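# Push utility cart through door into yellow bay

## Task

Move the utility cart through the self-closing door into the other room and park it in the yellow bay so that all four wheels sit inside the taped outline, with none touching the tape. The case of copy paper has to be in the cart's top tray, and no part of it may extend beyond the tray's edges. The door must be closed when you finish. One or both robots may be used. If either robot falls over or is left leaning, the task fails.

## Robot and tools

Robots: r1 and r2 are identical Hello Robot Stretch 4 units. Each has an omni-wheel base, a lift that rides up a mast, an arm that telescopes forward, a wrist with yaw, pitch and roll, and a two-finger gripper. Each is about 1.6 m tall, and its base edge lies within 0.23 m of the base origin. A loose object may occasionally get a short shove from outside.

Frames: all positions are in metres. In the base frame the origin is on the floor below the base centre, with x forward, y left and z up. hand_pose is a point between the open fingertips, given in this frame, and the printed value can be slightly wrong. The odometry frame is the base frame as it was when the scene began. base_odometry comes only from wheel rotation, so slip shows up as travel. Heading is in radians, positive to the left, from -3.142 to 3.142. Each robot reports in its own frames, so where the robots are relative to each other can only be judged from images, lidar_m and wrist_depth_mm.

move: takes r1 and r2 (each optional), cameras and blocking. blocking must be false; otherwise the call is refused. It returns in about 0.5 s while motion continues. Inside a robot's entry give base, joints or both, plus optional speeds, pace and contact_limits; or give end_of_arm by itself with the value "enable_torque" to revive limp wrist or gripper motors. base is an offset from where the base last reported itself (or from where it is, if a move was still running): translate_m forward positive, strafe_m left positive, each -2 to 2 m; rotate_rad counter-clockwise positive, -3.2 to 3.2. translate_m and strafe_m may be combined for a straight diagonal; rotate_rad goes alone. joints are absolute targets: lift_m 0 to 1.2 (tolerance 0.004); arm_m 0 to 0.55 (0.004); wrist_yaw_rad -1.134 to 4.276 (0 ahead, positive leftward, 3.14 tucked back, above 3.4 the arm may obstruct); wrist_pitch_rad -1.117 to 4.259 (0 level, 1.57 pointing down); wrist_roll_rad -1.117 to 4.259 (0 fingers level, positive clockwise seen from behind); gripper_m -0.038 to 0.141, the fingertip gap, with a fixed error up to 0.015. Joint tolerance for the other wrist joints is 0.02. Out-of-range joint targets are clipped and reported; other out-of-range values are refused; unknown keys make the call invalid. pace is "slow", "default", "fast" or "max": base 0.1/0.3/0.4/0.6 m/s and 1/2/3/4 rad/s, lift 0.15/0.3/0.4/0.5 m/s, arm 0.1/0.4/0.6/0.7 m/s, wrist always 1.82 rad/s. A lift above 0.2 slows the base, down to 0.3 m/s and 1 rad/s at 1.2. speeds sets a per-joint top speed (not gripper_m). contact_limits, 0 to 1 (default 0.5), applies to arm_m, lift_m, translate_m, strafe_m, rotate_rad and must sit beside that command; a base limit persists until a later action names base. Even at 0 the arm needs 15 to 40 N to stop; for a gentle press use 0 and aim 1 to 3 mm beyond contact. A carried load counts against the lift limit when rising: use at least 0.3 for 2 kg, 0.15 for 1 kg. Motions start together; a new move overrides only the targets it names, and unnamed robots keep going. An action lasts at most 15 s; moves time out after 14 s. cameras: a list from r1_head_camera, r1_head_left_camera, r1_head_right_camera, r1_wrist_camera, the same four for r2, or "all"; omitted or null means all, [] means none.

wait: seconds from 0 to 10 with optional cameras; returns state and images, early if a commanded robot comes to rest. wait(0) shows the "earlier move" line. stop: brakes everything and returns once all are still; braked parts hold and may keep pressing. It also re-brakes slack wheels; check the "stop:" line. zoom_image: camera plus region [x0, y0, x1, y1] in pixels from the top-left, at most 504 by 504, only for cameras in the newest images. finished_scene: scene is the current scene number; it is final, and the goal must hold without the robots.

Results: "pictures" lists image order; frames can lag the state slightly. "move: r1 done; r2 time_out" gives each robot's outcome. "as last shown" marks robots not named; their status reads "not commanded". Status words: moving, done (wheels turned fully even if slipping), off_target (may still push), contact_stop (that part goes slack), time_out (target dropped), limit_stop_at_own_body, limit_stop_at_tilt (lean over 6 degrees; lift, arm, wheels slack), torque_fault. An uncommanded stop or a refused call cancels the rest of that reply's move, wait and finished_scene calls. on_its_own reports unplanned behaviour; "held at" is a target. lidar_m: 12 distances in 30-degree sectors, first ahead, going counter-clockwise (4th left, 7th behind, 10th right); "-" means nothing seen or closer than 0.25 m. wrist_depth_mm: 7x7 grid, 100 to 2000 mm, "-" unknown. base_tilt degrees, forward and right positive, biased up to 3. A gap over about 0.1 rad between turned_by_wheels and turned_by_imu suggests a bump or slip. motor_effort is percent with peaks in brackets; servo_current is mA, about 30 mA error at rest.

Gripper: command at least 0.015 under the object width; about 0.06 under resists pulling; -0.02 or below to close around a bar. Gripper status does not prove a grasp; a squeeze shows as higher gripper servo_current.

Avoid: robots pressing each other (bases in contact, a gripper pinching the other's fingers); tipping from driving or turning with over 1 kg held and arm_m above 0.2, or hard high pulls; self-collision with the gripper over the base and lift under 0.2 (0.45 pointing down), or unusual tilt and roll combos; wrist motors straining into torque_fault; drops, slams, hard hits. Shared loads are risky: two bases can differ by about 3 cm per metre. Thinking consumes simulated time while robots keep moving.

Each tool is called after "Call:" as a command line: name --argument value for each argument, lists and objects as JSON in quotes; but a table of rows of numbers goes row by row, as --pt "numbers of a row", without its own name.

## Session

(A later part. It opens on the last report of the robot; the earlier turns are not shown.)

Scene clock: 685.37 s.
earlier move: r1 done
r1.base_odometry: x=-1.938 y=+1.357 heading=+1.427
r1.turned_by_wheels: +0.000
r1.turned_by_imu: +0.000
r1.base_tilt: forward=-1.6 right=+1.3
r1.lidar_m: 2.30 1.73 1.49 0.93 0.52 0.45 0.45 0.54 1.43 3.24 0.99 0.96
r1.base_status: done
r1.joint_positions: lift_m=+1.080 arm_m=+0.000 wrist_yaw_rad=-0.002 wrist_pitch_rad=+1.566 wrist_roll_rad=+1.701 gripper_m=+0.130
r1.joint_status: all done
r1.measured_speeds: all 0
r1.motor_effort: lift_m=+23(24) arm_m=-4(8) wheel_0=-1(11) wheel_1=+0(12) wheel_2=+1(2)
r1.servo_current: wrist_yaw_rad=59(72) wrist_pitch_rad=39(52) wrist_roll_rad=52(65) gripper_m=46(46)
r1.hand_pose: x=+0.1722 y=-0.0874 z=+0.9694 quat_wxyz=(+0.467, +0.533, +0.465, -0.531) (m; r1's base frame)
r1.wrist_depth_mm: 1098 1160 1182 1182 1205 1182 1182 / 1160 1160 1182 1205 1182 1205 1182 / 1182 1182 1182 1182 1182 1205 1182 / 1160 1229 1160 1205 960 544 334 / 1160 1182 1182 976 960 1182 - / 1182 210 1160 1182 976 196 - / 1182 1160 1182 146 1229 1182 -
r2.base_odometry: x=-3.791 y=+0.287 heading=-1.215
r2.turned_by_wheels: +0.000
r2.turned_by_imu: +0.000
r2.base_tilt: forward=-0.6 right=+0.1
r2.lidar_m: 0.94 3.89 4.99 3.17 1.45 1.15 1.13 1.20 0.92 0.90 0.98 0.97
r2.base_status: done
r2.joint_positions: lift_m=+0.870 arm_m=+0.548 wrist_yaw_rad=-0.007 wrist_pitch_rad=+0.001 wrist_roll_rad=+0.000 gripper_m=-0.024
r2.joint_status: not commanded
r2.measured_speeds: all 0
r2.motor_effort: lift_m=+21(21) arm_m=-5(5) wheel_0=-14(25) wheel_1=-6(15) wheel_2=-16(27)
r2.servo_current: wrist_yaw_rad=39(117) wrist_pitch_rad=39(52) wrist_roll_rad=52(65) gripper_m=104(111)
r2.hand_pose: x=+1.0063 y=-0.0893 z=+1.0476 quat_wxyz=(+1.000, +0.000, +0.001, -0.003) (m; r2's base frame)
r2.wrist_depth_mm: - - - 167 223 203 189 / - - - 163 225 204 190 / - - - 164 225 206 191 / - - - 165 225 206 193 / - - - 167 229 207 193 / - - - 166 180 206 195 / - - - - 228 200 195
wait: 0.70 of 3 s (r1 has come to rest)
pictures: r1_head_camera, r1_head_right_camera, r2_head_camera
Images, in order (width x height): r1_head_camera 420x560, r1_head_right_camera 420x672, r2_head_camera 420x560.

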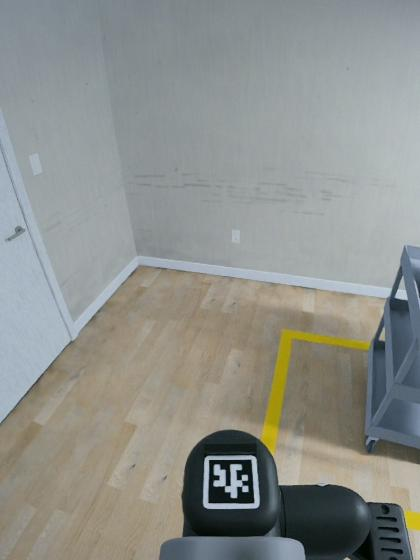

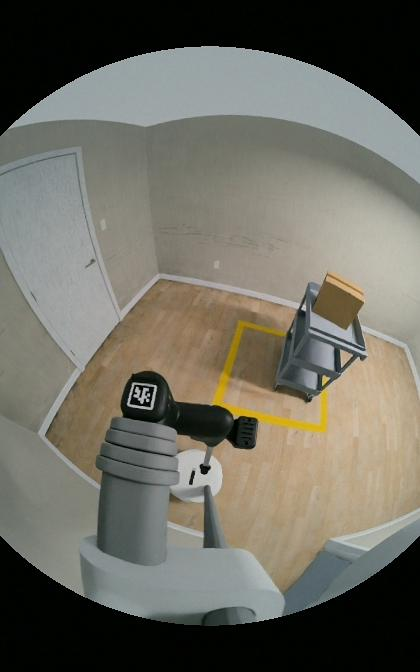

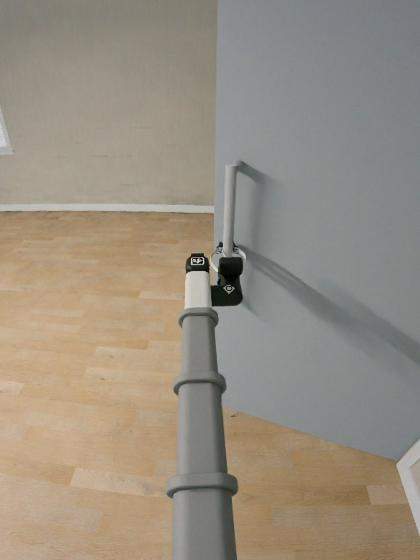

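Call:
zoom_image --camera "r1_head_right_camera" --region '[210, 260, 380, 440]'

Call:
move --blocking false --r1 '{"base":{"rotate_rad":-0.6}}' --r2 '{"base":{"translate_m":0.15},"pace":"slow"}' --cameras '[]'

Call:
wait --seconds 3 --cameras '["r1_head_camera","r2_head_camera"]'

Call:
zoom_image --camera "r1_head_camera" --region '[0, 100, 420, 560]'

Scaled by 2.800 from the camera's 420x672 image, which has a finer 600x960 frame.

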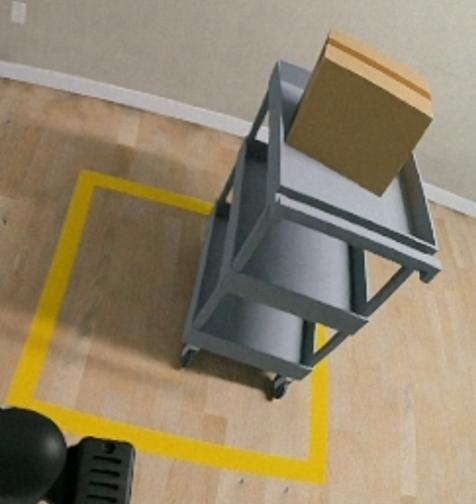

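Scene clock: 692.23 s.
move: r1 moving; r2 moving
r1.base_odometry: x=-1.938 y=+1.357 heading=+1.255
r1.turned_by_wheels: -0.172
r1.turned_by_imu: -0.173
r1.base_tilt: forward=-1.6 right=+1.3
r1.lidar_m: 2.31 1.96 1.53 1.35 0.62 0.46 0.47 0.49 1.42 3.07 1.13 0.97
r1.base_status: rotate_rad moving
r1.joint_positions: lift_m=+1.080 arm_m=+0.000 wrist_yaw_rad=-0.002 wrist_pitch_rad=+1.566 wrist_roll_rad=+1.701 gripper_m=+0.130
r1.joint_status: not commanded
r1.measured_speeds: translate_m=+0.001 strafe_m=+0.001 rotate_rad=-0.661 lift_m=+0.000 arm_m=+0.000 wrist_yaw_rad=+0.000 wrist_pitch_rad=+0.000 wrist_roll_rad=+0.000
r1.motor_effort: lift_m=+23(23) arm_m=-4(4) wheel_0=+6(8) wheel_1=+6(8) wheel_2=+7(7)
r1.servo_current: wrist_yaw_rad=46(52) wrist_pitch_rad=39(52) wrist_roll_rad=52(59) gripper_m=39(52)
r1.hand_pose: x=+0.1722 y=-0.0874 z=+0.9694 quat_wxyz=(+0.467, +0.533, +0.465, -0.531) (m; r1's base frame)
r1.wrist_depth_mm: 1205 1182 1205 1205 1205 1205 1205 / 1160 1138 1205 1182 1205 1182 1182 / 1182 1182 1182 1205 1160 1205 - / 1160 1160 1160 1182 976 564 334 / 1182 1160 1229 960 991 1182 - / 1205 211 1160 1160 991 196 - / 1182 1205 1182 147 1160 1182 -
r2.base_odometry: x=-3.787 y=+0.275 heading=-1.218
r2.turned_by_wheels: -0.003
r2.turned_by_imu: -0.003
r2.base_tilt: forward=-0.7 right=+0.1
r2.lidar_m: 0.96 3.86 4.99 3.23 1.51 1.20 1.15 1.18 0.91 0.91 0.98 0.96
r2.base_status: translate_m moving
r2.joint_positions: lift_m=+0.870 arm_m=+0.548 wrist_yaw_rad=-0.008 wrist_pitch_rad=+0.001 wrist_roll_rad=+0.000 gripper_m=-0.024
r2.joint_status: not commanded
r2.measured_speeds: translate_m=+0.048 strafe_m=+0.000 rotate_rad=+0.000 lift_m=+0.000 arm_m=+0.000 wrist_yaw_rad=-0.009 wrist_pitch_rad=+0.000 wrist_roll_rad=+0.000
r2.motor_effort: lift_m=+21(21) arm_m=-4(5) wheel_0=-12(15) wheel_1=-4(6) wheel_2=-19(20)
r2.servo_current: wrist_yaw_rad=52(65) wrist_pitch_rad=39(46) wrist_roll_rad=46(52) gripper_m=98(111)
r2.hand_pose: x=+1.0062 y=-0.0896 z=+1.0476 quat_wxyz=(+1.000, +0.000, +0.001, -0.004) (m; r2's base frame)
r2.wrist_depth_mm: - - - 168 223 202 189 / - - - 164 225 204 190 / - - - 165 224 206 191 / - - - 166 225 206 193 / - - - 167 229 207 193 / - - - 166 180 206 193 / - - - - 229 203 195
pictures: none
No camera images: "cameras" was empty.

Scene clock: 693.37 s.
earlier move: r1 done; r2 moving
r1.base_odometry: x=-1.938 y=+1.357 heading=+0.827
r1.turned_by_wheels: -0.428
r1.turned_by_imu: -0.430
r1.base_tilt: forward=-1.6 right=+1.3
r1.lidar_m: 0.98 2.29 1.79 1.51 1.07 0.57 0.46 0.45 0.52 1.41 3.20 1.05
r1.base_status: done
r1.joint_positions: lift_m=+1.080 arm_m=+0.000 wrist_yaw_rad=-0.002 wrist_pitch_rad=+1.566 wrist_roll_rad=+1.701 gripper_m=+0.130
r1.joint_status: not commanded
r1.measured_speeds: all 0
r1.motor_effort: lift_m=+23(23) arm_m=-4(4) wheel_0=+3(8) wheel_1=+3(8) wheel_2=+3(7)
r1.servo_current: wrist_yaw_rad=39(72) wrist_pitch_rad=39(52) wrist_roll_rad=52(59) gripper_m=46(52)
r1.hand_pose: x=+0.1722 y=-0.0874 z=+0.9694 quat_wxyz=(+0.467, +0.533, +0.465, -0.531) (m; r1's base frame)
r1.wrist_depth_mm: 1205 1160 1160 1160 1182 1182 - / 1182 1182 1182 1182 1205 1182 - / 1160 1182 1182 1182 1160 1182 - / 1205 1160 1182 1182 976 564 334 / 1160 1182 1182 976 976 1205 1118 / 1182 210 1205 1182 976 201 1182 / 1182 1182 1182 146 1182 1182 1182
r2.base_odometry: x=-3.752 y=+0.181 heading=-1.219
r2.turned_by_wheels: -0.001
r2.turned_by_imu: -0.025
r2.base_tilt: forward=-0.7 right=+0.1
r2.lidar_m: 0.95 3.74 4.98 3.70 1.69 1.30 1.24 1.20 0.88 0.90 0.97 0.93
r2.base_status: translate_m moving
r2.joint_positions: lift_m=+0.870 arm_m=+0.548 wrist_yaw_rad=-0.016 wrist_pitch_rad=+0.001 wrist_roll_rad=+0.000 gripper_m=-0.024
r2.joint_status: not commanded
r2.measured_speeds: translate_m=+0.089 strafe_m=+0.000 rotate_rad=-0.007 lift_m=+0.000 arm_m=+0.000 wrist_yaw_rad=-0.005 wrist_pitch_rad=+0.000 wrist_roll_rad=+0.000
r2.motor_effort: lift_m=+21(21) arm_m=-4(5) wheel_0=-16(26) wheel_1=-8(10) wheel_2=-26(28)
r2.servo_current: wrist_yaw_rad=78(98) wrist_pitch_rad=39(46) wrist_roll_rad=39(59) gripper_m=91(111)
r2.hand_pose: x=+1.0054 y=-0.0921 z=+1.0476 quat_wxyz=(+1.000, +0.000, +0.001, -0.008) (m; r2's base frame)
r2.wrist_depth_mm: - - - 161 219 199 185 / - - - 162 217 200 186 / - - - 164 223 202 187 / - - - 164 220 203 187 / - - - 166 225 205 186 / - - - 167 178 200 190 / - - - - 227 210 190
wait: 1.13 of 3 s (r1 has come to rest)
pictures: r1_head_camera, r2_head_camera
Images, in order (width x height): r1_head_camera 420x560, r2_head_camera 420x560.

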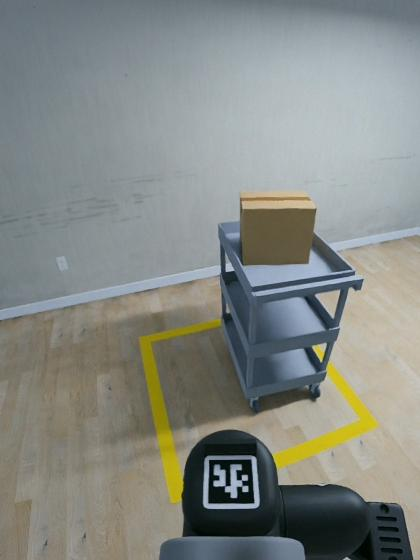

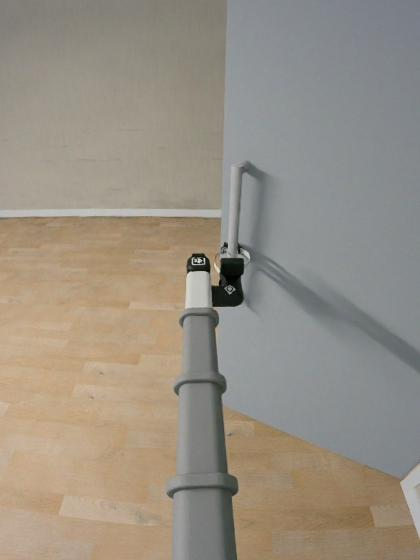

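Scaled by 1.096 from the camera's 420x560 image, which has a finer 600x800 frame.

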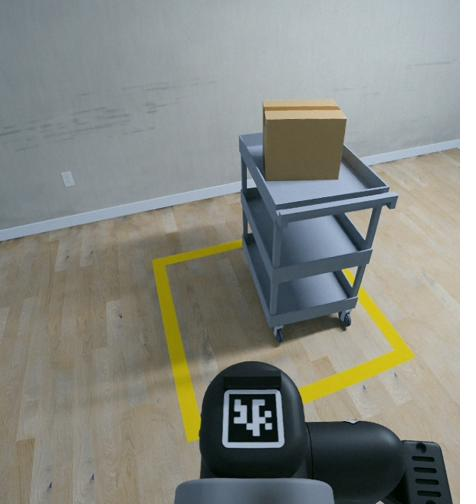

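Call:
move --blocking false --r1 '{"base":{"translate_m":1.1,"strafe_m":0.75}}' --r2 '{"base":{"translate_m":0.22,"strafe_m":-0.08},"pace":"slow"}' --cameras '[]'

Call:
wait --seconds 6 --cameras '[]'

Call:
wait --seconds 5 --cameras '["r1_head_camera","r1_head_right_camera","r2_head_camera"]'

Scene clock: 702.47 s.
earlier move: r2 done
move: r1 moving; r2 moving
r1.base_odometry: x=-1.933 y=+1.391 heading=+0.827
r1.turned_by_wheels: +0.000
r1.turned_by_imu: +0.000
r1.base_tilt: forward=-1.6 right=+1.3
r1.lidar_m: 0.95 2.28 1.77 1.49 1.14 0.61 0.49 0.48 0.56 1.43 3.20 1.00
r1.base_status: translate_m moving; strafe_m moving
r1.joint_positions: lift_m=+1.080 arm_m=+0.000 wrist_yaw_rad=-0.002 wrist_pitch_rad=+1.566 wrist_roll_rad=+1.701 gripper_m=+0.130
r1.joint_status: not commanded
r1.measured_speeds: translate_m=+0.112 strafe_m=+0.075 rotate_rad=+0.001 lift_m=+0.000 arm_m=+0.000 wrist_yaw_rad=+0.000 wrist_pitch_rad=+0.000 wrist_roll_rad=+0.000
r1.motor_effort: lift_m=+23(23) arm_m=-4(4) wheel_0=-5(5) wheel_1=+9(9) wheel_2=-7(8)
r1.servo_current: wrist_yaw_rad=46(65) wrist_pitch_rad=46(52) wrist_roll_rad=52(65) gripper_m=52(52)
r1.hand_pose: x=+0.1722 y=-0.0874 z=+0.9694 quat_wxyz=(+0.467, +0.533, +0.465, -0.531) (m; r1's base frame)
r1.wrist_depth_mm: 1182 1182 1160 1182 1205 1205 - / 1138 1205 1182 1160 1205 1182 - / 1182 1182 1160 1205 1182 1182 - / 1182 1160 1182 1182 976 549 330 / 1205 1182 1205 976 991 1182 1182 / 1160 210 1182 1182 991 201 1182 / 1182 1182 1205 146 1182 1182 1182
r2.base_odometry: x=-3.740 y=+0.133 heading=-1.224
r2.turned_by_wheels: -0.004
r2.turned_by_imu: -0.020
r2.base_tilt: forward=-0.7 right=+0.1
r2.lidar_m: 0.94 3.65 5.01 4.16 1.77 1.35 1.31 1.21 0.94 0.89 0.95 0.91
r2.base_status: translate_m moving; strafe_m moving
r2.joint_positions: lift_m=+0.870 arm_m=+0.548 wrist_yaw_rad=-0.016 wrist_pitch_rad=+0.001 wrist_roll_rad=+0.000 gripper_m=-0.024
r2.joint_status: not commanded
r2.measured_speeds: translate_m=+0.049 strafe_m=-0.018 rotate_rad=+0.001 lift_m=+0.000 arm_m=+0.000 wrist_yaw_rad=+0.000 wrist_pitch_rad=+0.000 wrist_roll_rad=+0.000
r2.motor_effort: lift_m=+21(21) arm_m=-4(4) wheel_0=-15(23) wheel_1=-7(10) wheel_2=-26(27)
r2.servo_current: wrist_yaw_rad=85(98) wrist_pitch_rad=33(46) wrist_roll_rad=46(52) gripper_m=85(91)
r2.hand_pose: x=+1.0054 y=-0.0921 z=+1.0476 quat_wxyz=(+1.000, +0.000, +0.001, -0.008) (m; r2's base frame)
r2.wrist_depth_mm: - - - 164 219 198 - / - - - 166 219 198 181 / - - - 163 220 200 183 / - - - 163 219 200 185 / - - - 165 221 201 185 / - - - 166 178 195 186 / - - 145 - 226 193 186
pictures: none
No camera images: "cameras" was empty.

Scene clock: 705.53 s.
earlier move: r1 moving; r2 done
r1.base_odometry: x=-1.807 y=+2.256 heading=+0.827
r1.turned_by_wheels: +0.000
r1.turned_by_imu: +0.003
r1.base_tilt: forward=-1.5 right=+1.3
r1.lidar_m: 1.44 1.43 1.53 1.24 1.24 1.45 1.31 1.33 2.10 2.49 0.64 0.76
r1.base_status: translate_m moving; strafe_m moving
r1.joint_positions: lift_m=+1.080 arm_m=+0.000 wrist_yaw_rad=-0.002 wrist_pitch_rad=+1.566 wrist_roll_rad=+1.701 gripper_m=+0.130
r1.joint_status: not commanded
r1.measured_speeds: translate_m=+0.248 strafe_m=+0.169 rotate_rad=-0.003 lift_m=+0.000 arm_m=+0.000 wrist_yaw_rad=+0.000 wrist_pitch_rad=+0.000 wrist_roll_rad=+0.000
r1.motor_effort: lift_m=+23(23) arm_m=-4(4) wheel_0=-4(7) wheel_1=+5(10) wheel_2=-5(9)
r1.servo_current: wrist_yaw_rad=52(72) wrist_pitch_rad=39(52) wrist_roll_rad=46(78) gripper_m=52(52)
r1.hand_pose: x=+0.1722 y=-0.0874 z=+0.9694 quat_wxyz=(+0.467, +0.533, +0.465, -0.531) (m; r1's base frame)
r1.wrist_depth_mm: - - 1205 1160 1182 1205 1182 / - 1160 1205 1229 1160 1182 1182 / 1182 1182 1182 1182 1182 1182 1182 / 1205 1182 1160 991 976 554 330 / 1229 1182 1205 976 976 1182 1182 / 1182 204 1182 1182 960 202 1205 / 1182 1160 1182 147 1182 1160 1205
r2.base_odometry: x=-3.740 y=-0.088 heading=-1.224
r2.turned_by_wheels: +0.000
r2.turned_by_imu: -0.059
r2.base_tilt: forward=-0.6 right=+0.1
r2.lidar_m: 0.93 3.35 4.56 4.98 2.20 1.60 1.52 1.16 0.85 0.80 0.82 0.80
r2.base_status: done
r2.joint_positions: lift_m=+0.870 arm_m=+0.548 wrist_yaw_rad=-0.016 wrist_pitch_rad=+0.001 wrist_roll_rad=+0.000 gripper_m=-0.024
r2.joint_status: not commanded
r2.measured_speeds: all 0
r2.motor_effort: lift_m=+21(21) arm_m=-4(5) wheel_0=-23(25) wheel_1=-10(11) wheel_2=-22(29)
r2.servo_current: wrist_yaw_rad=91(104) wrist_pitch_rad=39(46) wrist_roll_rad=52(65) gripper_m=85(98)
r2.hand_pose: x=+1.0054 y=-0.0921 z=+1.0476 quat_wxyz=(+1.000, +0.000, +0.001, -0.008) (m; r2's base frame)
r2.wrist_depth_mm: - - - 164 215 185 - / - - - 166 215 186 167 / - - - 162 217 192 168 / - - - 163 214 193 169 / - - - 165 220 190 170 / - - - 166 173 186 171 / - - 146 - 223 179 -
wait: 3.07 of 6 s (r2 has come to rest)
pictures: none
No camera images: "cameras" was empty.

Scene clock: 707.77 s.
earlier move: r1 done
r1.base_odometry: x=-1.746 y=+2.674 heading=+0.827
r1.turned_by_wheels: +0.000
r1.turned_by_imu: +0.002
r1.base_tilt: forward=-1.6 right=+1.3
r1.lidar_m: 1.05 1.05 1.18 1.16 1.10 1.29 1.72 1.75 2.46 0.79 0.78 1.26
r1.base_status: done
r1.joint_positions: lift_m=+1.080 arm_m=+0.000 wrist_yaw_rad=-0.002 wrist_pitch_rad=+1.566 wrist_roll_rad=+1.701 gripper_m=+0.130
r1.joint_status: not commanded
r1.measured_speeds: all 0
r1.motor_effort: lift_m=+23(23) arm_m=-4(4) wheel_0=-4(7) wheel_1=+1(10) wheel_2=+1(9)
r1.servo_current: wrist_yaw_rad=65(72) wrist_pitch_rad=39(52) wrist_roll_rad=39(78) gripper_m=46(52)
r1.hand_pose: x=+0.1722 y=-0.0874 z=+0.9694 quat_wxyz=(+0.467, +0.533, +0.465, -0.531) (m; r1's base frame)
r1.wrist_depth_mm: 1160 1182 1160 1205 1205 1182 1205 / 1182 1205 1229 1182 1205 1205 1205 / 1160 1160 1205 1182 1205 1205 1182 / 1205 1182 1160 1182 976 539 351 / 1182 1182 1182 960 976 1182 1205 / 1182 210 1138 1182 960 201 1205 / 1182 1205 1205 146 1182 1182 1205
r2.base_odometry: x=-3.740 y=-0.088 heading=-1.224
r2.turned_by_wheels: +0.000
r2.turned_by_imu: +0.000
r2.base_tilt: forward=-0.7 right=+0.1
r2.lidar_m: 0.94 3.38 4.56 4.96 2.15 1.60 1.52 1.19 0.85 0.81 0.81 0.80
r2.base_status: done
r2.joint_positions: lift_m=+0.870 arm_m=+0.548 wrist_yaw_rad=-0.016 wrist_pitch_rad=+0.001 wrist_roll_rad=+0.000 gripper_m=-0.024
r2.joint_status: not commanded
r2.measured_speeds: all 0
r2.motor_effort: lift_m=+21(21) arm_m=-4(5) wheel_0=-23(25) wheel_1=-9(11) wheel_2=-22(29)
r2.servo_current: wrist_yaw_rad=91(111) wrist_pitch_rad=39(46) wrist_roll_rad=39(65) gripper_m=85(98)
r2.hand_pose: x=+1.0054 y=-0.0921 z=+1.0476 quat_wxyz=(+1.000, +0.000, +0.001, -0.008) (m; r2's base frame)
r2.wrist_depth_mm: - - - 164 214 185 - / - - - 166 215 186 167 / - - - 162 217 192 168 / - - - 163 215 194 169 / - - - 165 220 190 170 / - - - 166 173 186 170 / - - 145 - 223 179 -
wait: 2.23 of 5 s (r1 has come to rest)
pictures: r1_head_camera, r1_head_right_camera, r2_head_camera
Images, in order (width x height): r1_head_camera 420x560, r1_head_right_camera 420x672, r2_head_camera 420x560.

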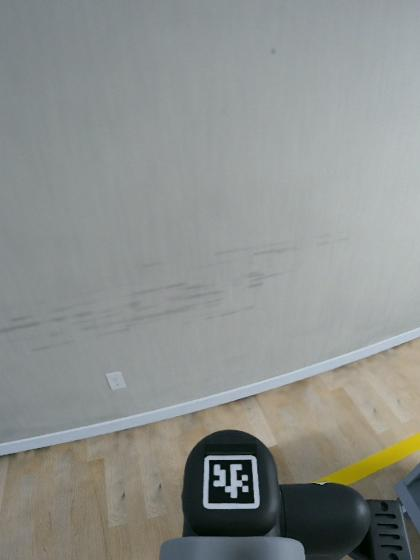

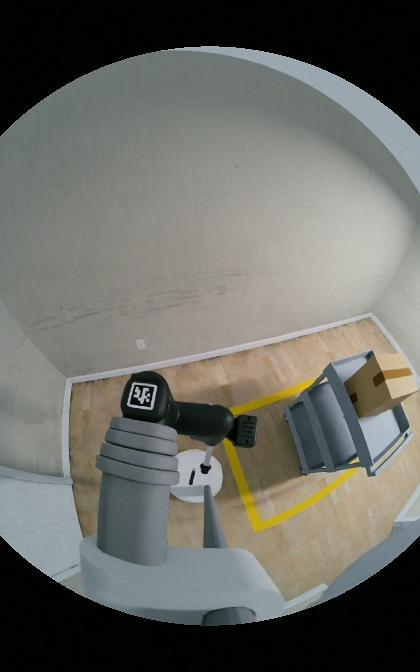

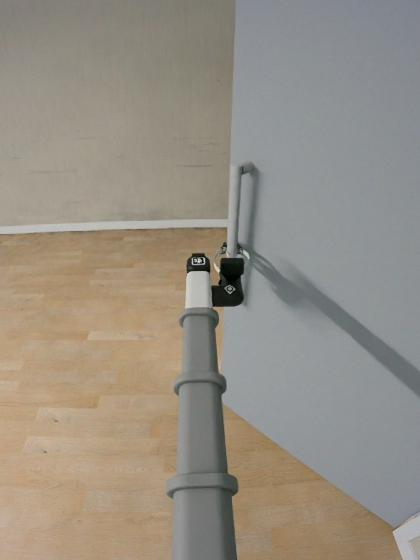

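Call:
move --blocking false --r1 '{"base":{"translate_m":0.45,"strafe_m":0.35}}' --r2 '{"base":{"translate_m":0.22,"strafe_m":-0.12},"pace":"slow"}' --cameras '[]'

Call:
wait --seconds 6 --cameras '[]'

Call:
wait --seconds 3 --cameras '["r2_head_camera"]'

Call:
move --blocking false --r1 '{"base":{"rotate_rad":-1.9}}' --cameras '[]'

Call:
wait --seconds 5 --cameras '["r1_head_camera","r2_head_camera"]'

Call:
zoom_image --camera "r1_head_camera" --region '[0, 100, 420, 560]'

Scene clock: 717.70 s.
move: r1 moving; r2 moving
r1.base_odometry: x=-1.743 y=+2.708 heading=+0.827
r1.turned_by_wheels: +0.000
r1.turned_by_imu: +0.000
r1.base_tilt: forward=-1.6 right=+1.3
r1.lidar_m: 1.02 1.00 1.14 1.13 1.09 1.28 1.76 1.76 2.47 0.81 0.81 1.23
r1.base_status: translate_m moving; strafe_m moving
r1.joint_positions: lift_m=+1.080 arm_m=+0.000 wrist_yaw_rad=-0.002 wrist_pitch_rad=+1.566 wrist_roll_rad=+1.701 gripper_m=+0.130
r1.joint_status: not commanded
r1.measured_speeds: translate_m=+0.103 strafe_m=+0.080 rotate_rad=+0.006 lift_m=+0.000 arm_m=+0.000 wrist_yaw_rad=+0.000 wrist_pitch_rad=+0.000 wrist_roll_rad=+0.000
r1.motor_effort: lift_m=+23(23) arm_m=-4(4) wheel_0=-4(7) wheel_1=+9(9) wheel_2=-8(8)
r1.servo_current: wrist_yaw_rad=52(72) wrist_pitch_rad=39(46) wrist_roll_rad=39(59) gripper_m=46(52)
r1.hand_pose: x=+0.1722 y=-0.0874 z=+0.9694 quat_wxyz=(+0.467, +0.533, +0.465, -0.531) (m; r1's base frame)
r1.wrist_depth_mm: 1160 1160 1160 1182 1182 1182 1160 / 1205 1182 1205 1205 1182 1205 1205 / 1182 1160 1182 1182 1182 1182 1182 / 1160 1205 1182 1182 976 544 347 / 1205 1160 1160 976 1008 1182 1182 / 1182 210 1182 1182 976 202 1182 / 1182 1182 1182 146 1182 1205 1205
r2.base_odometry: x=-3.743 y=-0.102 heading=-1.228
r2.turned_by_wheels: -0.004
r2.turned_by_imu: -0.004
r2.base_tilt: forward=-0.7 right=+0.1
r2.lidar_m: 0.95 3.34 4.51 5.00 2.24 1.63 1.54 1.20 0.87 0.80 0.79 0.81
r2.base_status: translate_m moving; strafe_m moving
r2.joint_positions: lift_m=+0.870 arm_m=+0.548 wrist_yaw_rad=-0.016 wrist_pitch_rad=+0.001 wrist_roll_rad=+0.000 gripper_m=-0.024
r2.joint_status: not commanded
r2.measured_speeds: translate_m=+0.049 strafe_m=-0.026 rotate_rad=-0.002 lift_m=+0.000 arm_m=+0.000 wrist_yaw_rad=+0.000 wrist_pitch_rad=+0.000 wrist_roll_rad=+0.000
r2.motor_effort: lift_m=+21(21) arm_m=-4(4) wheel_0=-18(22) wheel_1=-8(10) wheel_2=-26(26)
r2.servo_current: wrist_yaw_rad=91(98) wrist_pitch_rad=39(46) wrist_roll_rad=59(59) gripper_m=85(91)
r2.hand_pose: x=+1.0054 y=-0.0921 z=+1.0476 quat_wxyz=(+1.000, +0.000, +0.001, -0.008) (m; r2's base frame)
r2.wrist_depth_mm: - - - 163 217 183 - / - - - 164 214 185 166 / - - - 162 217 191 167 / - - - 163 213 189 168 / - - - 164 220 189 169 / - - - 166 175 186 169 / - - 147 - 216 178 -
pictures: none
No camera images: "cameras" was empty.

Scene clock: 720.50 s.
earlier move: r1 done; r2 moving
r1.base_odometry: x=-1.698 y=+3.242 heading=+0.827
r1.turned_by_wheels: +0.000
r1.turned_by_imu: +0.002
r1.base_tilt: forward=-1.6 right=+1.3
r1.lidar_m: 0.51 0.49 0.59 0.96 0.94 1.06 1.81 2.26 1.19 1.06 1.19 0.63
r1.base_status: done
r1.joint_positions: lift_m=+1.080 arm_m=+0.000 wrist_yaw_rad=-0.002 wrist_pitch_rad=+1.566 wrist_roll_rad=+1.701 gripper_m=+0.130
r1.joint_status: not commanded
r1.measured_speeds: all 0
r1.motor_effort: lift_m=+23(23) arm_m=-4(5) wheel_0=-4(7) wheel_1=+1(10) wheel_2=-1(8)
r1.servo_current: wrist_yaw_rad=46(72) wrist_pitch_rad=39(52) wrist_roll_rad=52(72) gripper_m=46(52)
r1.hand_pose: x=+0.1722 y=-0.0874 z=+0.9694 quat_wxyz=(+0.467, +0.533, +0.465, -0.531) (m; r1's base frame)
r1.wrist_depth_mm: 1205 1205 1182 1182 1182 1182 1160 / - 1182 1205 1205 1205 1205 1205 / - 1182 1205 1182 1205 1160 1205 / - 1160 1205 1160 991 539 353 / - - 1138 976 976 1182 1205 / 554 193 1182 1182 976 201 1182 / 530 723 - 146 1205 1205 1205
r2.base_odometry: x=-3.780 y=-0.335 heading=-1.229
r2.turned_by_wheels: -0.001
r2.turned_by_imu: -0.105
r2.base_tilt: forward=-0.7 right=+0.1
r2.lidar_m: 0.93 3.03 3.85 5.15 2.83 1.90 1.73 1.10 0.73 0.65 0.64 0.65
r2.base_status: translate_m moving; strafe_m moving
r2.joint_positions: lift_m=+0.870 arm_m=+0.548 wrist_yaw_rad=-0.017 wrist_pitch_rad=+0.001 wrist_roll_rad=+0.000 gripper_m=-0.024
r2.joint_status: not commanded
r2.measured_speeds: translate_m=+0.010 strafe_m=-0.005 rotate_rad=-0.002 lift_m=+0.000 arm_m=+0.000 wrist_yaw_rad=+0.000 wrist_pitch_rad=+0.000 wrist_roll_rad=+0.000
r2.motor_effort: lift_m=+21(21) arm_m=-4(4) wheel_0=-24(27) wheel_1=-13(13) wheel_2=-23(29)
r2.servo_current: wrist_yaw_rad=98(111) wrist_pitch_rad=33(46) wrist_roll_rad=46(65) gripper_m=78(91)
r2.hand_pose: x=+1.0053 y=-0.0924 z=+1.0476 quat_wxyz=(+1.000, +0.000, +0.001, -0.009) (m; r2's base frame)
r2.wrist_depth_mm: - - - 159 213 180 - / - - - 161 210 177 155 / - - - 162 217 183 - / - - - 163 220 179 - / - - - 164 221 180 - / - - - 166 177 170 - / - - 145 - 224 165 -
wait: 2.80 of 6 s (r1 has come to rest)
pictures: none
No camera images: "cameras" was empty.

Scene clock: 720.87 s.
earlier move: r2 done
r1.base_odometry: x=-1.698 y=+3.242 heading=+0.827
r1.turned_by_wheels: +0.000
r1.turned_by_imu: +0.000
r1.base_tilt: forward=-1.6 right=+1.3
r1.lidar_m: 0.51 0.51 0.57 0.95 0.95 1.05 1.79 2.28 1.18 1.06 1.20 0.61
r1.base_status: done
r1.joint_positions: lift_m=+1.080 arm_m=+0.000 wrist_yaw_rad=-0.002 wrist_pitch_rad=+1.566 wrist_roll_rad=+1.701 gripper_m=+0.130
r1.joint_status: not commanded
r1.measured_speeds: all 0
r1.motor_effort: lift_m=+23(23) arm_m=-4(5) wheel_0=-4(7) wheel_1=+1(10) wheel_2=-1(8)
r1.servo_current: wrist_yaw_rad=46(72) wrist_pitch_rad=39(52) wrist_roll_rad=52(72) gripper_m=39(52)
r1.hand_pose: x=+0.1722 y=-0.0874 z=+0.9694 quat_wxyz=(+0.467, +0.533, +0.465, -0.531) (m; r1's base frame)
r1.wrist_depth_mm: 1160 1205 1160 1182 1160 1182 1205 / - 1205 1182 1182 1182 1182 1182 / - 1182 1182 1160 1182 1182 1182 / - 1182 1160 1182 976 544 355 / - - 1182 976 976 1205 1182 / 549 193 1182 1182 991 202 1160 / 521 715 - 147 1205 1160 1160
r2.base_odometry: x=-3.780 y=-0.336 heading=-1.229
r2.turned_by_wheels: +0.000
r2.turned_by_imu: -0.004
r2.base_tilt: forward=-0.7 right=+0.1
r2.lidar_m: 0.92 3.04 3.85 5.14 2.84 1.92 1.75 1.10 0.73 0.66 0.63 0.67
r2.base_status: done
r2.joint_positions: lift_m=+0.870 arm_m=+0.548 wrist_yaw_rad=-0.017 wrist_pitch_rad=+0.001 wrist_roll_rad=+0.000 gripper_m=-0.024
r2.joint_status: not commanded
r2.measured_speeds: all 0
r2.motor_effort: lift_m=+21(21) arm_m=-4(5) wheel_0=-25(27) wheel_1=-12(13) wheel_2=-22(29)
r2.servo_current: wrist_yaw_rad=104(111) wrist_pitch_rad=33(46) wrist_roll_rad=46(65) gripper_m=91(91)
r2.hand_pose: x=+1.0053 y=-0.0924 z=+1.0476 quat_wxyz=(+1.000, +0.000, +0.001, -0.009) (m; r2's base frame)
r2.wrist_depth_mm: - - - 164 213 180 - / - - - 161 209 177 156 / - - - 162 218 182 - / - - - 163 219 179 - / - - - 165 220 180 - / - - - 166 178 169 - / - - 145 - 224 164 -
wait: 0.37 of 3 s (r2 has come to rest)
pictures: r2_head_camera
Images, in order (width x height): r2_head_camera 420x560.

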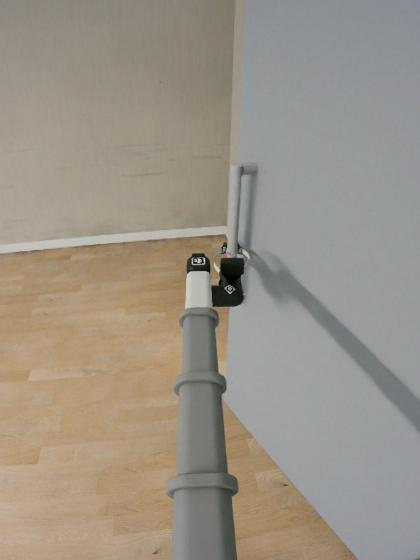

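Scene clock: 721.37 s.
move: r1 moving
r1.base_odometry: x=-1.698 y=+3.242 heading=+0.655
r1.turned_by_wheels: -0.171
r1.turned_by_imu: -0.172
r1.base_tilt: forward=-1.6 right=+1.3
r1.lidar_m: 0.54 0.49 0.55 0.76 0.95 1.02 1.40 2.27 2.40 1.05 1.11 0.71
r1.base_status: rotate_rad moving
r1.joint_positions: lift_m=+1.080 arm_m=+0.000 wrist_yaw_rad=-0.002 wrist_pitch_rad=+1.566 wrist_roll_rad=+1.701 gripper_m=+0.130
r1.joint_status: not commanded
r1.measured_speeds: translate_m=+0.000 strafe_m=-0.001 rotate_rad=-0.666 lift_m=+0.000 arm_m=+0.000 wrist_yaw_rad=+0.000 wrist_pitch_rad=+0.000 wrist_roll_rad=+0.000
r1.motor_effort: lift_m=+23(23) arm_m=-4(4) wheel_0=+6(7) wheel_1=+2(8) wheel_2=+6(6)
r1.servo_current: wrist_yaw_rad=52(59) wrist_pitch_rad=46(52) wrist_roll_rad=33(52) gripper_m=39(46)
r1.hand_pose: x=+0.1722 y=-0.0874 z=+0.9694 quat_wxyz=(+0.467, +0.533, +0.465, -0.531) (m; r1's base frame)
r1.wrist_depth_mm: 1160 1182 1182 1182 1205 1205 1160 / 1182 1160 1205 1182 1182 1182 1182 / - 1205 1160 1182 1182 1205 1182 / - 1205 1205 1182 960 539 357 / - 1160 1205 976 976 1182 1182 / - 193 1182 1182 976 202 1182 / 549 - - 147 1182 1205 1182
r2: as last shown
r2.turned_by_imu: +0.000
r2.lidar_m: 0.92 3.04 3.83 5.13 2.87 1.91 1.75 1.12 0.72 0.64 0.60 0.67
r2.motor_effort: lift_m=+21(21) arm_m=-4(5) wheel_0=-25(26) wheel_1=-11(12) wheel_2=-22(23)
r2.servo_current: wrist_yaw_rad=104(104) wrist_pitch_rad=39(46) wrist_roll_rad=46(52) gripper_m=78(91)
r2.wrist_depth_mm: - - - 164 213 179 - / - - - 161 210 177 156 / - - - 162 217 182 - / - - - 163 220 179 - / - - - 165 220 180 - / - - - 166 178 169 - / - - 145 - 223 165 -
pictures: none
No camera images: "cameras" was empty.

Scene clock: 723.57 s.
earlier move: r1 done
r1.base_odometry: x=-1.698 y=+3.242 heading=-1.073
r1.turned_by_wheels: -1.728
r1.turned_by_imu: -1.737
r1.base_tilt: forward=-1.6 right=+1.3
r1.lidar_m: 1.08 1.05 0.84 0.54 0.49 0.52 0.69 0.97 0.98 1.24 2.25 2.31
r1.base_status: done
r1.joint_positions: lift_m=+1.080 arm_m=+0.000 wrist_yaw_rad=-0.002 wrist_pitch_rad=+1.566 wrist_roll_rad=+1.701 gripper_m=+0.130
r1.joint_status: not commanded
r1.measured_speeds: all 0
r1.motor_effort: lift_m=+23(23) arm_m=-4(4) wheel_0=+2(9) wheel_1=+1(8) wheel_2=+2(8)
r1.servo_current: wrist_yaw_rad=52(72) wrist_pitch_rad=39(52) wrist_roll_rad=52(72) gripper_m=39(52)
r1.hand_pose: x=+0.1722 y=-0.0874 z=+0.9694 quat_wxyz=(+0.467, +0.533, +0.465, -0.531) (m; r1's base frame)
r1.wrist_depth_mm: 1160 1182 1182 1182 1160 1160 1205 / 1182 1182 1182 1182 1182 1182 1182 / 1182 1182 1205 1182 1160 1182 1182 / 1160 1138 1182 1182 991 549 359 / 1182 1160 1182 991 960 1182 1182 / 1182 209 1205 1182 976 202 - / 1160 1182 1205 146 1182 1182 -
r2.base_odometry: x=-3.780 y=-0.336 heading=-1.229
r2.turned_by_wheels: +0.000
r2.turned_by_imu: +0.000
r2.base_tilt: forward=-0.7 right=+0.1
r2.lidar_m: 0.91 3.05 3.82 5.12 2.86 1.88 1.76 1.11 0.74 0.66 0.65 0.65
r2.base_status: not commanded
r2.joint_positions: lift_m=+0.870 arm_m=+0.548 wrist_yaw_rad=-0.017 wrist_pitch_rad=+0.001 wrist_roll_rad=+0.000 gripper_m=-0.024
r2.joint_status: not commanded
r2.measured_speeds: all 0
r2.motor_effort: lift_m=+21(21) arm_m=-4(5) wheel_0=-25(26) wheel_1=-12(12) wheel_2=-22(23)
r2.servo_current: wrist_yaw_rad=91(111) wrist_pitch_rad=33(46) wrist_roll_rad=46(65) gripper_m=85(91)
r2.hand_pose: x=+1.0053 y=-0.0924 z=+1.0476 quat_wxyz=(+1.000, +0.000, +0.001, -0.009) (m; r2's base frame)
r2.wrist_depth_mm: - - - 165 213 180 - / - - - 161 209 176 156 / - - - 162 219 182 - / - - - 163 220 179 - / - - - 165 220 180 - / - - - 166 178 170 - / - - 145 - 224 164 -
wait: 2.20 of 5 s (r1 has come to rest)
pictures: r1_head_camera, r2_head_camera
Images, in order (width x height): r1_head_camera 420x560, r2_head_camera 420x560.

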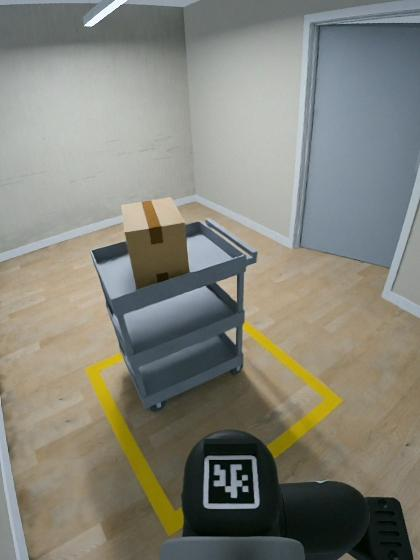

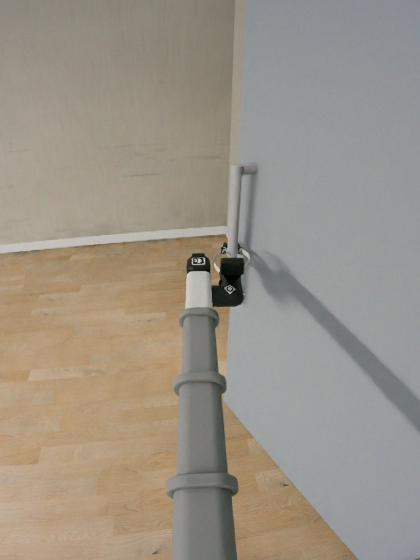

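Scaled by 1.096 from the camera's 420x560 image, which has a finer 600x800 frame.

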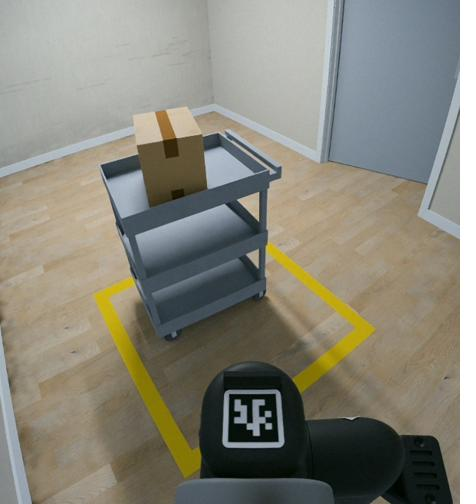

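Call:
move --blocking false --r1 '{"base":{"translate_m":0.82,"strafe_m":0.5},"contact_limits":{"translate_m":0.1}}' --r2 '{"base":{"translate_m":0.2,"strafe_m":-0.14},"pace":"slow"}' --cameras '[]'

Call:
wait --seconds 6 --cameras '[]'

Call:
wait --seconds 3 --cameras '["r2_head_camera","r1_head_camera","r1_head_right_camera"]'

Call:
move --blocking false --r1 '{"base":{"rotate_rad":-1.0}}' --cameras '[]'

Call:
wait --seconds 5 --cameras '["r1_head_camera","r1_head_right_camera"]'

Call:
zoom_image --camera "r1_head_camera" --region '[0, 100, 420, 560]'

Scene clock: 740.30 s.
move: r1 moving; r2 moving
r1.base_odometry: x=-1.668 y=+3.224 heading=-1.073
r1.turned_by_wheels: +0.000
r1.turned_by_imu: +0.000
r1.base_tilt: forward=-1.6 right=+1.3
r1.lidar_m: 1.04 1.00 0.84 0.55 0.50 0.52 0.68 1.00 1.03 1.29 2.24 2.29
r1.base_status: translate_m moving; strafe_m moving
r1.joint_positions: lift_m=+1.080 arm_m=+0.000 wrist_yaw_rad=-0.002 wrist_pitch_rad=+1.566 wrist_roll_rad=+1.701 gripper_m=+0.130
r1.joint_status: not commanded
r1.measured_speeds: translate_m=+0.118 strafe_m=+0.072 rotate_rad=-0.005 lift_m=+0.000 arm_m=+0.000 wrist_yaw_rad=+0.000 wrist_pitch_rad=+0.000 wrist_roll_rad=+0.000
r1.motor_effort: lift_m=+23(23) arm_m=-4(4) wheel_0=-4(5) wheel_1=+8(11) wheel_2=-7(8)
r1.servo_current: wrist_yaw_rad=52(59) wrist_pitch_rad=39(46) wrist_roll_rad=46(72) gripper_m=39(46)
r1.contact_limits: translate_m 0.1
r1.hand_pose: x=+0.1722 y=-0.0874 z=+0.9694 quat_wxyz=(+0.467, +0.533, +0.465, -0.531) (m; r1's base frame)
r1.wrist_depth_mm: 1160 1205 1182 1160 1182 1182 1182 / 1182 1205 1160 1182 1205 1229 1229 / 1160 1160 1182 1160 1182 1182 1182 / 1160 1160 1182 1182 976 544 357 / 1182 1182 1182 976 976 1182 1205 / 1138 210 1182 1182 976 202 - / 1205 1182 1160 146 1229 1182 -
r2.base_odometry: x=-3.783 y=-0.349 heading=-1.234
r2.turned_by_wheels: -0.005
r2.turned_by_imu: -0.005
r2.base_tilt: forward=-0.7 right=+0.1
r2.lidar_m: 0.94 3.03 3.83 5.15 2.91 1.91 1.78 1.09 0.73 0.65 0.63 0.66
r2.base_status: translate_m moving; strafe_m moving
r2.joint_positions: lift_m=+0.870 arm_m=+0.548 wrist_yaw_rad=-0.017 wrist_pitch_rad=+0.001 wrist_roll_rad=+0.000 gripper_m=-0.024
r2.joint_status: not commanded
r2.measured_speeds: translate_m=+0.043 strafe_m=-0.031 rotate_rad=-0.001 lift_m=+0.000 arm_m=+0.000 wrist_yaw_rad=+0.000 wrist_pitch_rad=+0.000 wrist_roll_rad=+0.000
r2.motor_effort: lift_m=+21(21) arm_m=-4(4) wheel_0=-18(23) wheel_1=-19(19) wheel_2=-26(26)
r2.servo_current: wrist_yaw_rad=98(111) wrist_pitch_rad=33(46) wrist_roll_rad=46(52) gripper_m=91(91)
r2.hand_pose: x=+1.0053 y=-0.0924 z=+1.0476 quat_wxyz=(+1.000, +0.000, +0.001, -0.009) (m; r2's base frame)
r2.wrist_depth_mm: - - - 165 213 179 - / - - - 161 210 176 155 / - - - 162 218 182 156 / - - - 163 220 178 - / - - - 165 222 179 - / - - - 166 178 169 - / - - 145 - 224 164 -
pictures: none
No camera images: "cameras" was empty.

Scene clock: 743.63 s.
earlier move: r1 moving; r2 done
r1.base_odometry: x=-0.889 y=+2.773 heading=-1.073
r1.turned_by_wheels: +0.000
r1.turned_by_imu: +0.004
r1.base_tilt: forward=-1.6 right=+1.3
r1.lidar_m: 0.25 0.60 0.94 0.65 0.57 0.59 0.76 1.75 1.91 2.35 0.58 0.25
r1.base_status: translate_m moving; strafe_m moving
r1.joint_positions: lift_m=+1.080 arm_m=+0.000 wrist_yaw_rad=-0.002 wrist_pitch_rad=+1.566 wrist_roll_rad=+1.701 gripper_m=+0.130
r1.joint_status: not commanded
r1.measured_speeds: translate_m=+0.111 strafe_m=+0.064 rotate_rad=+0.007 lift_m=+0.000 arm_m=+0.000 wrist_yaw_rad=+0.000 wrist_pitch_rad=+0.000 wrist_roll_rad=+0.000
r1.motor_effort: lift_m=+23(23) arm_m=-4(4) wheel_0=+2(7) wheel_1=+1(11) wheel_2=-9(10)
r1.servo_current: wrist_yaw_rad=46(72) wrist_pitch_rad=46(52) wrist_roll_rad=52(72) gripper_m=39(46)
r1.contact_limits: translate_m 0.1
r1.hand_pose: x=+0.1722 y=-0.0874 z=+0.9694 quat_wxyz=(+0.467, +0.533, +0.465, -0.531) (m; r1's base frame)
r1.wrist_depth_mm: 387 1182 1182 1182 1205 1205 1205 / 362 394 1182 1182 1182 1182 1182 / 342 394 1182 1205 1182 1160 1182 / 304 397 402 1025 960 549 364 / 276 397 397 960 976 1229 1160 / 399 211 370 991 991 202 1182 / 397 397 351 147 1182 1205 -
r2.base_odometry: x=-3.846 y=-0.571 heading=-1.232
r2.turned_by_wheels: +0.001
r2.turned_by_imu: -0.132
r2.base_tilt: forward=-0.7 right=+0.1
r2.lidar_m: 0.80 2.80 3.26 5.36 3.90 2.27 1.96 0.93 0.52 0.44 0.43 0.49
r2.base_status: done
r2.joint_positions: lift_m=+0.870 arm_m=+0.548 wrist_yaw_rad=-0.017 wrist_pitch_rad=+0.001 wrist_roll_rad=+0.000 gripper_m=-0.024
r2.joint_status: not commanded
r2.measured_speeds: all 0
r2.motor_effort: lift_m=+21(21) arm_m=+4(5) wheel_0=-20(23) wheel_1=-8(20) wheel_2=-18(29)
r2.servo_current: wrist_yaw_rad=104(111) wrist_pitch_rad=46(46) wrist_roll_rad=52(59) gripper_m=72(91)
r2.hand_pose: x=+1.0052 y=-0.0924 z=+1.0477 quat_wxyz=(+1.000, +0.000, +0.001, -0.009) (m; r2's base frame)
r2.wrist_depth_mm: - - - 115 191 135 - / - - - 116 182 137 - / - - - 117 186 138 - / - - - 117 187 146 - / - - - 118 189 147 - / - - 183 118 177 135 - / - 123 - - 179 130 -
wait: 3.33 of 6 s (r2 has come to rest)
pictures: none
No camera images: "cameras" was empty.

Scene clock: 744.33 s.
earlier move: r1 done
r1.base_odometry: x=-0.868 y=+2.761 heading=-1.073
r1.turned_by_wheels: +0.000
r1.turned_by_imu: +0.000
r1.base_tilt: forward=-1.6 right=+1.3
r1.lidar_m: 0.25 2.79 0.97 0.64 0.59 0.60 0.78 1.74 1.94 2.35 0.49 0.25
r1.base_status: done
r1.joint_positions: lift_m=+1.080 arm_m=+0.000 wrist_yaw_rad=-0.002 wrist_pitch_rad=+1.566 wrist_roll_rad=+1.701 gripper_m=+0.130
r1.joint_status: not commanded
r1.measured_speeds: all 0
r1.motor_effort: lift_m=+23(23) arm_m=-4(4) wheel_0=-1(7) wheel_1=+2(11) wheel_2=-5(10)
r1.servo_current: wrist_yaw_rad=46(72) wrist_pitch_rad=39(52) wrist_roll_rad=59(72) gripper_m=46(46)
r1.contact_limits: translate_m 0.1
r1.hand_pose: x=+0.1722 y=-0.0874 z=+0.9695 quat_wxyz=(+0.467, +0.533, +0.465, -0.531) (m; r1's base frame)
r1.wrist_depth_mm: 366 1182 1160 1182 1160 1182 1182 / 349 397 1182 1160 1182 1182 1182 / 314 397 1182 1182 1182 1205 1182 / 282 399 399 1042 976 544 364 / 268 397 397 976 976 1182 1182 / 394 211 397 991 976 201 1160 / 397 397 355 147 1182 1182 -
r2.base_odometry: x=-3.846 y=-0.571 heading=-1.232
r2.turned_by_wheels: +0.000
r2.turned_by_imu: -0.001
r2.base_tilt: forward=-0.7 right=+0.1
r2.lidar_m: 0.86 2.82 3.28 5.37 3.86 2.27 1.95 0.92 0.53 0.43 0.45 0.51
r2.base_status: done
r2.joint_positions: lift_m=+0.870 arm_m=+0.548 wrist_yaw_rad=-0.017 wrist_pitch_rad=+0.001 wrist_roll_rad=+0.000 gripper_m=-0.024
r2.joint_status: not commanded
r2.measured_speeds: all 0
r2.motor_effort: lift_m=+21(21) arm_m=+3(5) wheel_0=-22(23) wheel_1=-8(20) wheel_2=-18(29)
r2.servo_current: wrist_yaw_rad=104(111) wrist_pitch_rad=39(46) wrist_roll_rad=39(59) gripper_m=65(91)
r2.hand_pose: x=+1.0052 y=-0.0924 z=+1.0477 quat_wxyz=(+1.000, +0.000, +0.001, -0.009) (m; r2's base frame)
r2.wrist_depth_mm: - - - 115 191 136 - / - - - 116 182 137 - / - - - 117 186 139 - / - - - 117 187 146 - / - - - 118 188 147 - / - - 183 118 177 135 - / - 123 - - 180 130 -
wait: 0.70 of 3 s (r1 has come to rest)
pictures: r1_head_camera, r1_head_right_camera, r2_head_camera
Images, in order (width x height): r1_head_camera 420x560, r1_head_right_camera 420x672, r2_head_camera 420x560.

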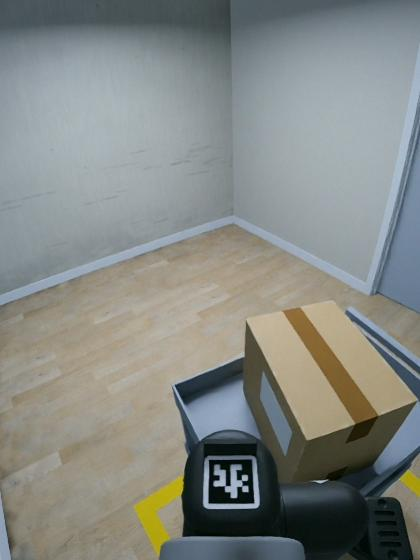

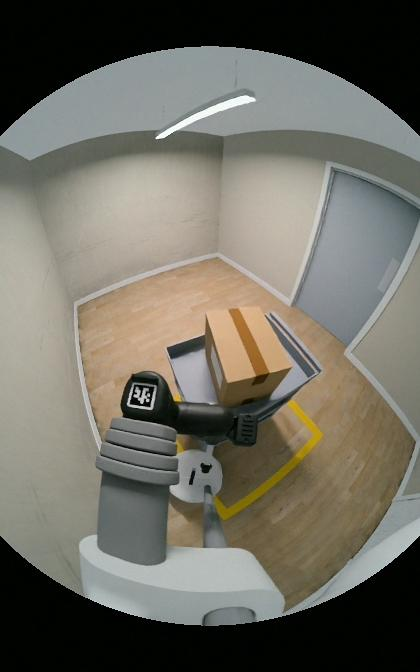

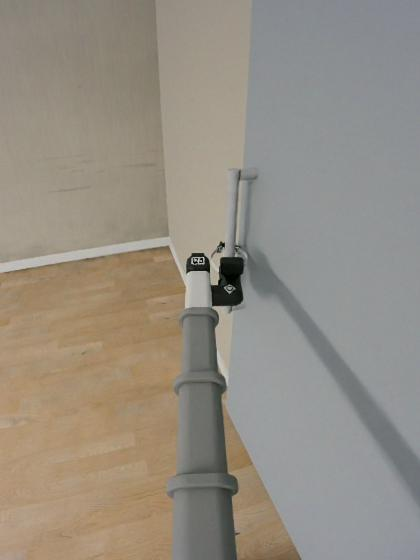

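Scene clock: 744.83 s.
move: r1 moving
r1.base_odometry: x=-0.868 y=+2.761 heading=-1.244
r1.turned_by_wheels: -0.171
r1.turned_by_imu: -0.172
r1.base_tilt: forward=-1.6 right=+1.3
r1.lidar_m: 0.25 0.39 1.26 0.70 0.59 0.58 0.69 1.23 1.91 2.19 2.18 0.25
r1.base_status: rotate_rad moving
r1.joint_positions: lift_m=+1.080 arm_m=+0.000 wrist_yaw_rad=-0.002 wrist_pitch_rad=+1.566 wrist_roll_rad=+1.701 gripper_m=+0.130
r1.joint_status: not commanded
r1.measured_speeds: translate_m=+0.001 strafe_m=+0.000 rotate_rad=-0.662 lift_m=+0.000 arm_m=+0.000 wrist_yaw_rad=+0.000 wrist_pitch_rad=+0.000 wrist_roll_rad=+0.000
r1.motor_effort: lift_m=+23(23) arm_m=-4(4) wheel_0=+7(10) wheel_1=+6(8) wheel_2=+5(5)
r1.servo_current: wrist_yaw_rad=52(65) wrist_pitch_rad=33(46) wrist_roll_rad=52(59) gripper_m=46(46)
r1.hand_pose: x=+0.1722 y=-0.0874 z=+0.9695 quat_wxyz=(+0.467, +0.533, +0.465, -0.531) (m; r1's base frame)
r1.wrist_depth_mm: 683 1182 1182 1182 1182 1182 1182 / 368 1205 1182 1160 1182 1205 1182 / 384 389 1160 1182 1182 1182 1182 / 351 397 1182 1182 976 564 364 / 304 394 384 991 960 1182 1205 / 285 210 342 991 976 201 1205 / 402 397 397 146 1182 1229 -
r2: as last shown
r2.turned_by_imu: +0.000
r2.lidar_m: 0.85 2.81 3.27 5.36 3.93 2.22 1.94 0.95 0.52 0.42 0.44 0.53
r2.motor_effort: lift_m=+20(21) arm_m=+2(3) wheel_0=-21(21) wheel_1=-8(8) wheel_2=-18(18)
r2.servo_current: wrist_yaw_rad=104(104) wrist_pitch_rad=39(46) wrist_roll_rad=46(59) gripper_m=72(78)
r2.wrist_depth_mm: - - - 118 196 134 - / - - - 121 187 136 - / - - - 119 190 142 - / - - - 120 191 144 - / - - - 120 193 144 - / - - 184 122 175 136 - / - - - - 184 139 -
pictures: none
No camera images: "cameras" was empty.

Scene clock: 746.33 s.
earlier move: r1 done
r1.base_odometry: x=-0.868 y=+2.761 heading=-2.072
r1.turned_by_wheels: -0.828
r1.turned_by_imu: -0.832
r1.base_tilt: forward=-1.6 right=+1.3
r1.lidar_m: 0.44 0.25 0.25 2.82 0.90 0.62 0.58 0.60 0.84 1.91 1.91 2.30
r1.base_status: done
r1.joint_positions: lift_m=+1.080 arm_m=+0.000 wrist_yaw_rad=-0.002 wrist_pitch_rad=+1.566 wrist_roll_rad=+1.701 gripper_m=+0.130
r1.joint_status: not commanded
r1.measured_speeds: all 0
r1.motor_effort: lift_m=+23(23) arm_m=-4(4) wheel_0=+4(13) wheel_1=+3(8) wheel_2=+1(6)
r1.servo_current: wrist_yaw_rad=46(65) wrist_pitch_rad=39(52) wrist_roll_rad=46(72) gripper_m=39(52)
r1.hand_pose: x=+0.1722 y=-0.0874 z=+0.9695 quat_wxyz=(+0.467, +0.533, +0.465, -0.531) (m; r1's base frame)
r1.wrist_depth_mm: 1182 1160 1160 1205 1205 1205 - / 1182 1205 1205 1182 1138 1229 - / 1205 1182 1182 1182 1205 1205 1160 / 1182 1205 1182 1182 976 554 343 / 1182 1182 1182 976 976 1160 1182 / 1182 205 1205 991 976 201 1205 / - - - 146 1182 1182 1205
r2.base_odometry: x=-3.846 y=-0.571 heading=-1.233
r2.turned_by_wheels: +0.000
r2.turned_by_imu: -0.008
r2.base_tilt: forward=-0.6 right=+0.1
r2.lidar_m: 0.85 2.81 3.23 5.38 3.97 2.26 1.94 0.92 0.53 0.44 0.45 0.52
r2.base_status: not commanded
r2.joint_positions: lift_m=+0.870 arm_m=+0.548 wrist_yaw_rad=-0.017 wrist_pitch_rad=+0.001 wrist_roll_rad=+0.000 gripper_m=-0.024
r2.joint_status: not commanded
r2.measured_speeds: all 0
r2.motor_effort: lift_m=+21(21) arm_m=-4(4) wheel_0=-22(23) wheel_1=-10(10) wheel_2=-17(18)
r2.servo_current: wrist_yaw_rad=91(104) wrist_pitch_rad=39(46) wrist_roll_rad=52(59) gripper_m=78(78)
r2.hand_pose: x=+1.0053 y=-0.0924 z=+1.0477 quat_wxyz=(+1.000, +0.000, +0.001, -0.009) (m; r2's base frame)
r2.wrist_depth_mm: - - - 122 190 148 - / - - - 123 191 151 - / - - - 123 193 145 - / - - - 124 195 152 - / - - - 125 197 147 - / - - 184 127 177 137 - / - 120 1921 - 188 137 -
wait: 1.50 of 5 s (r1 has come to rest)
pictures: r1_head_camera, r1_head_right_camera
Images, in order (width x height): r1_head_camera 420x560, r1_head_right_camera 420x672.

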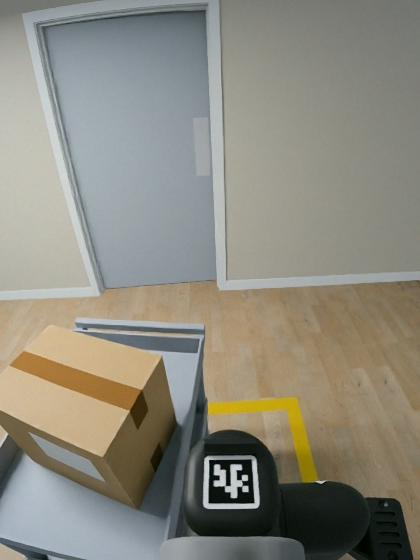

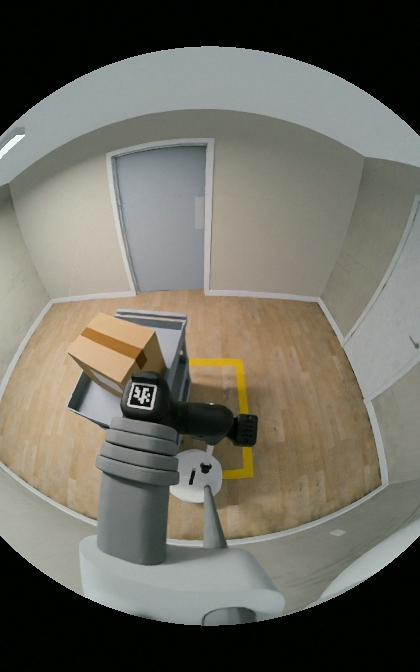

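Scaled by 1.096 from the camera's 420x560 image, which has a finer 600x800 frame.

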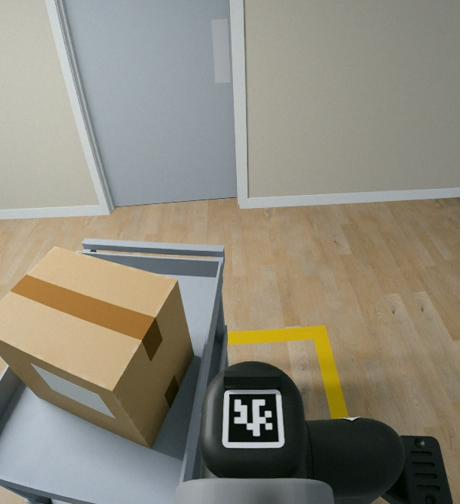

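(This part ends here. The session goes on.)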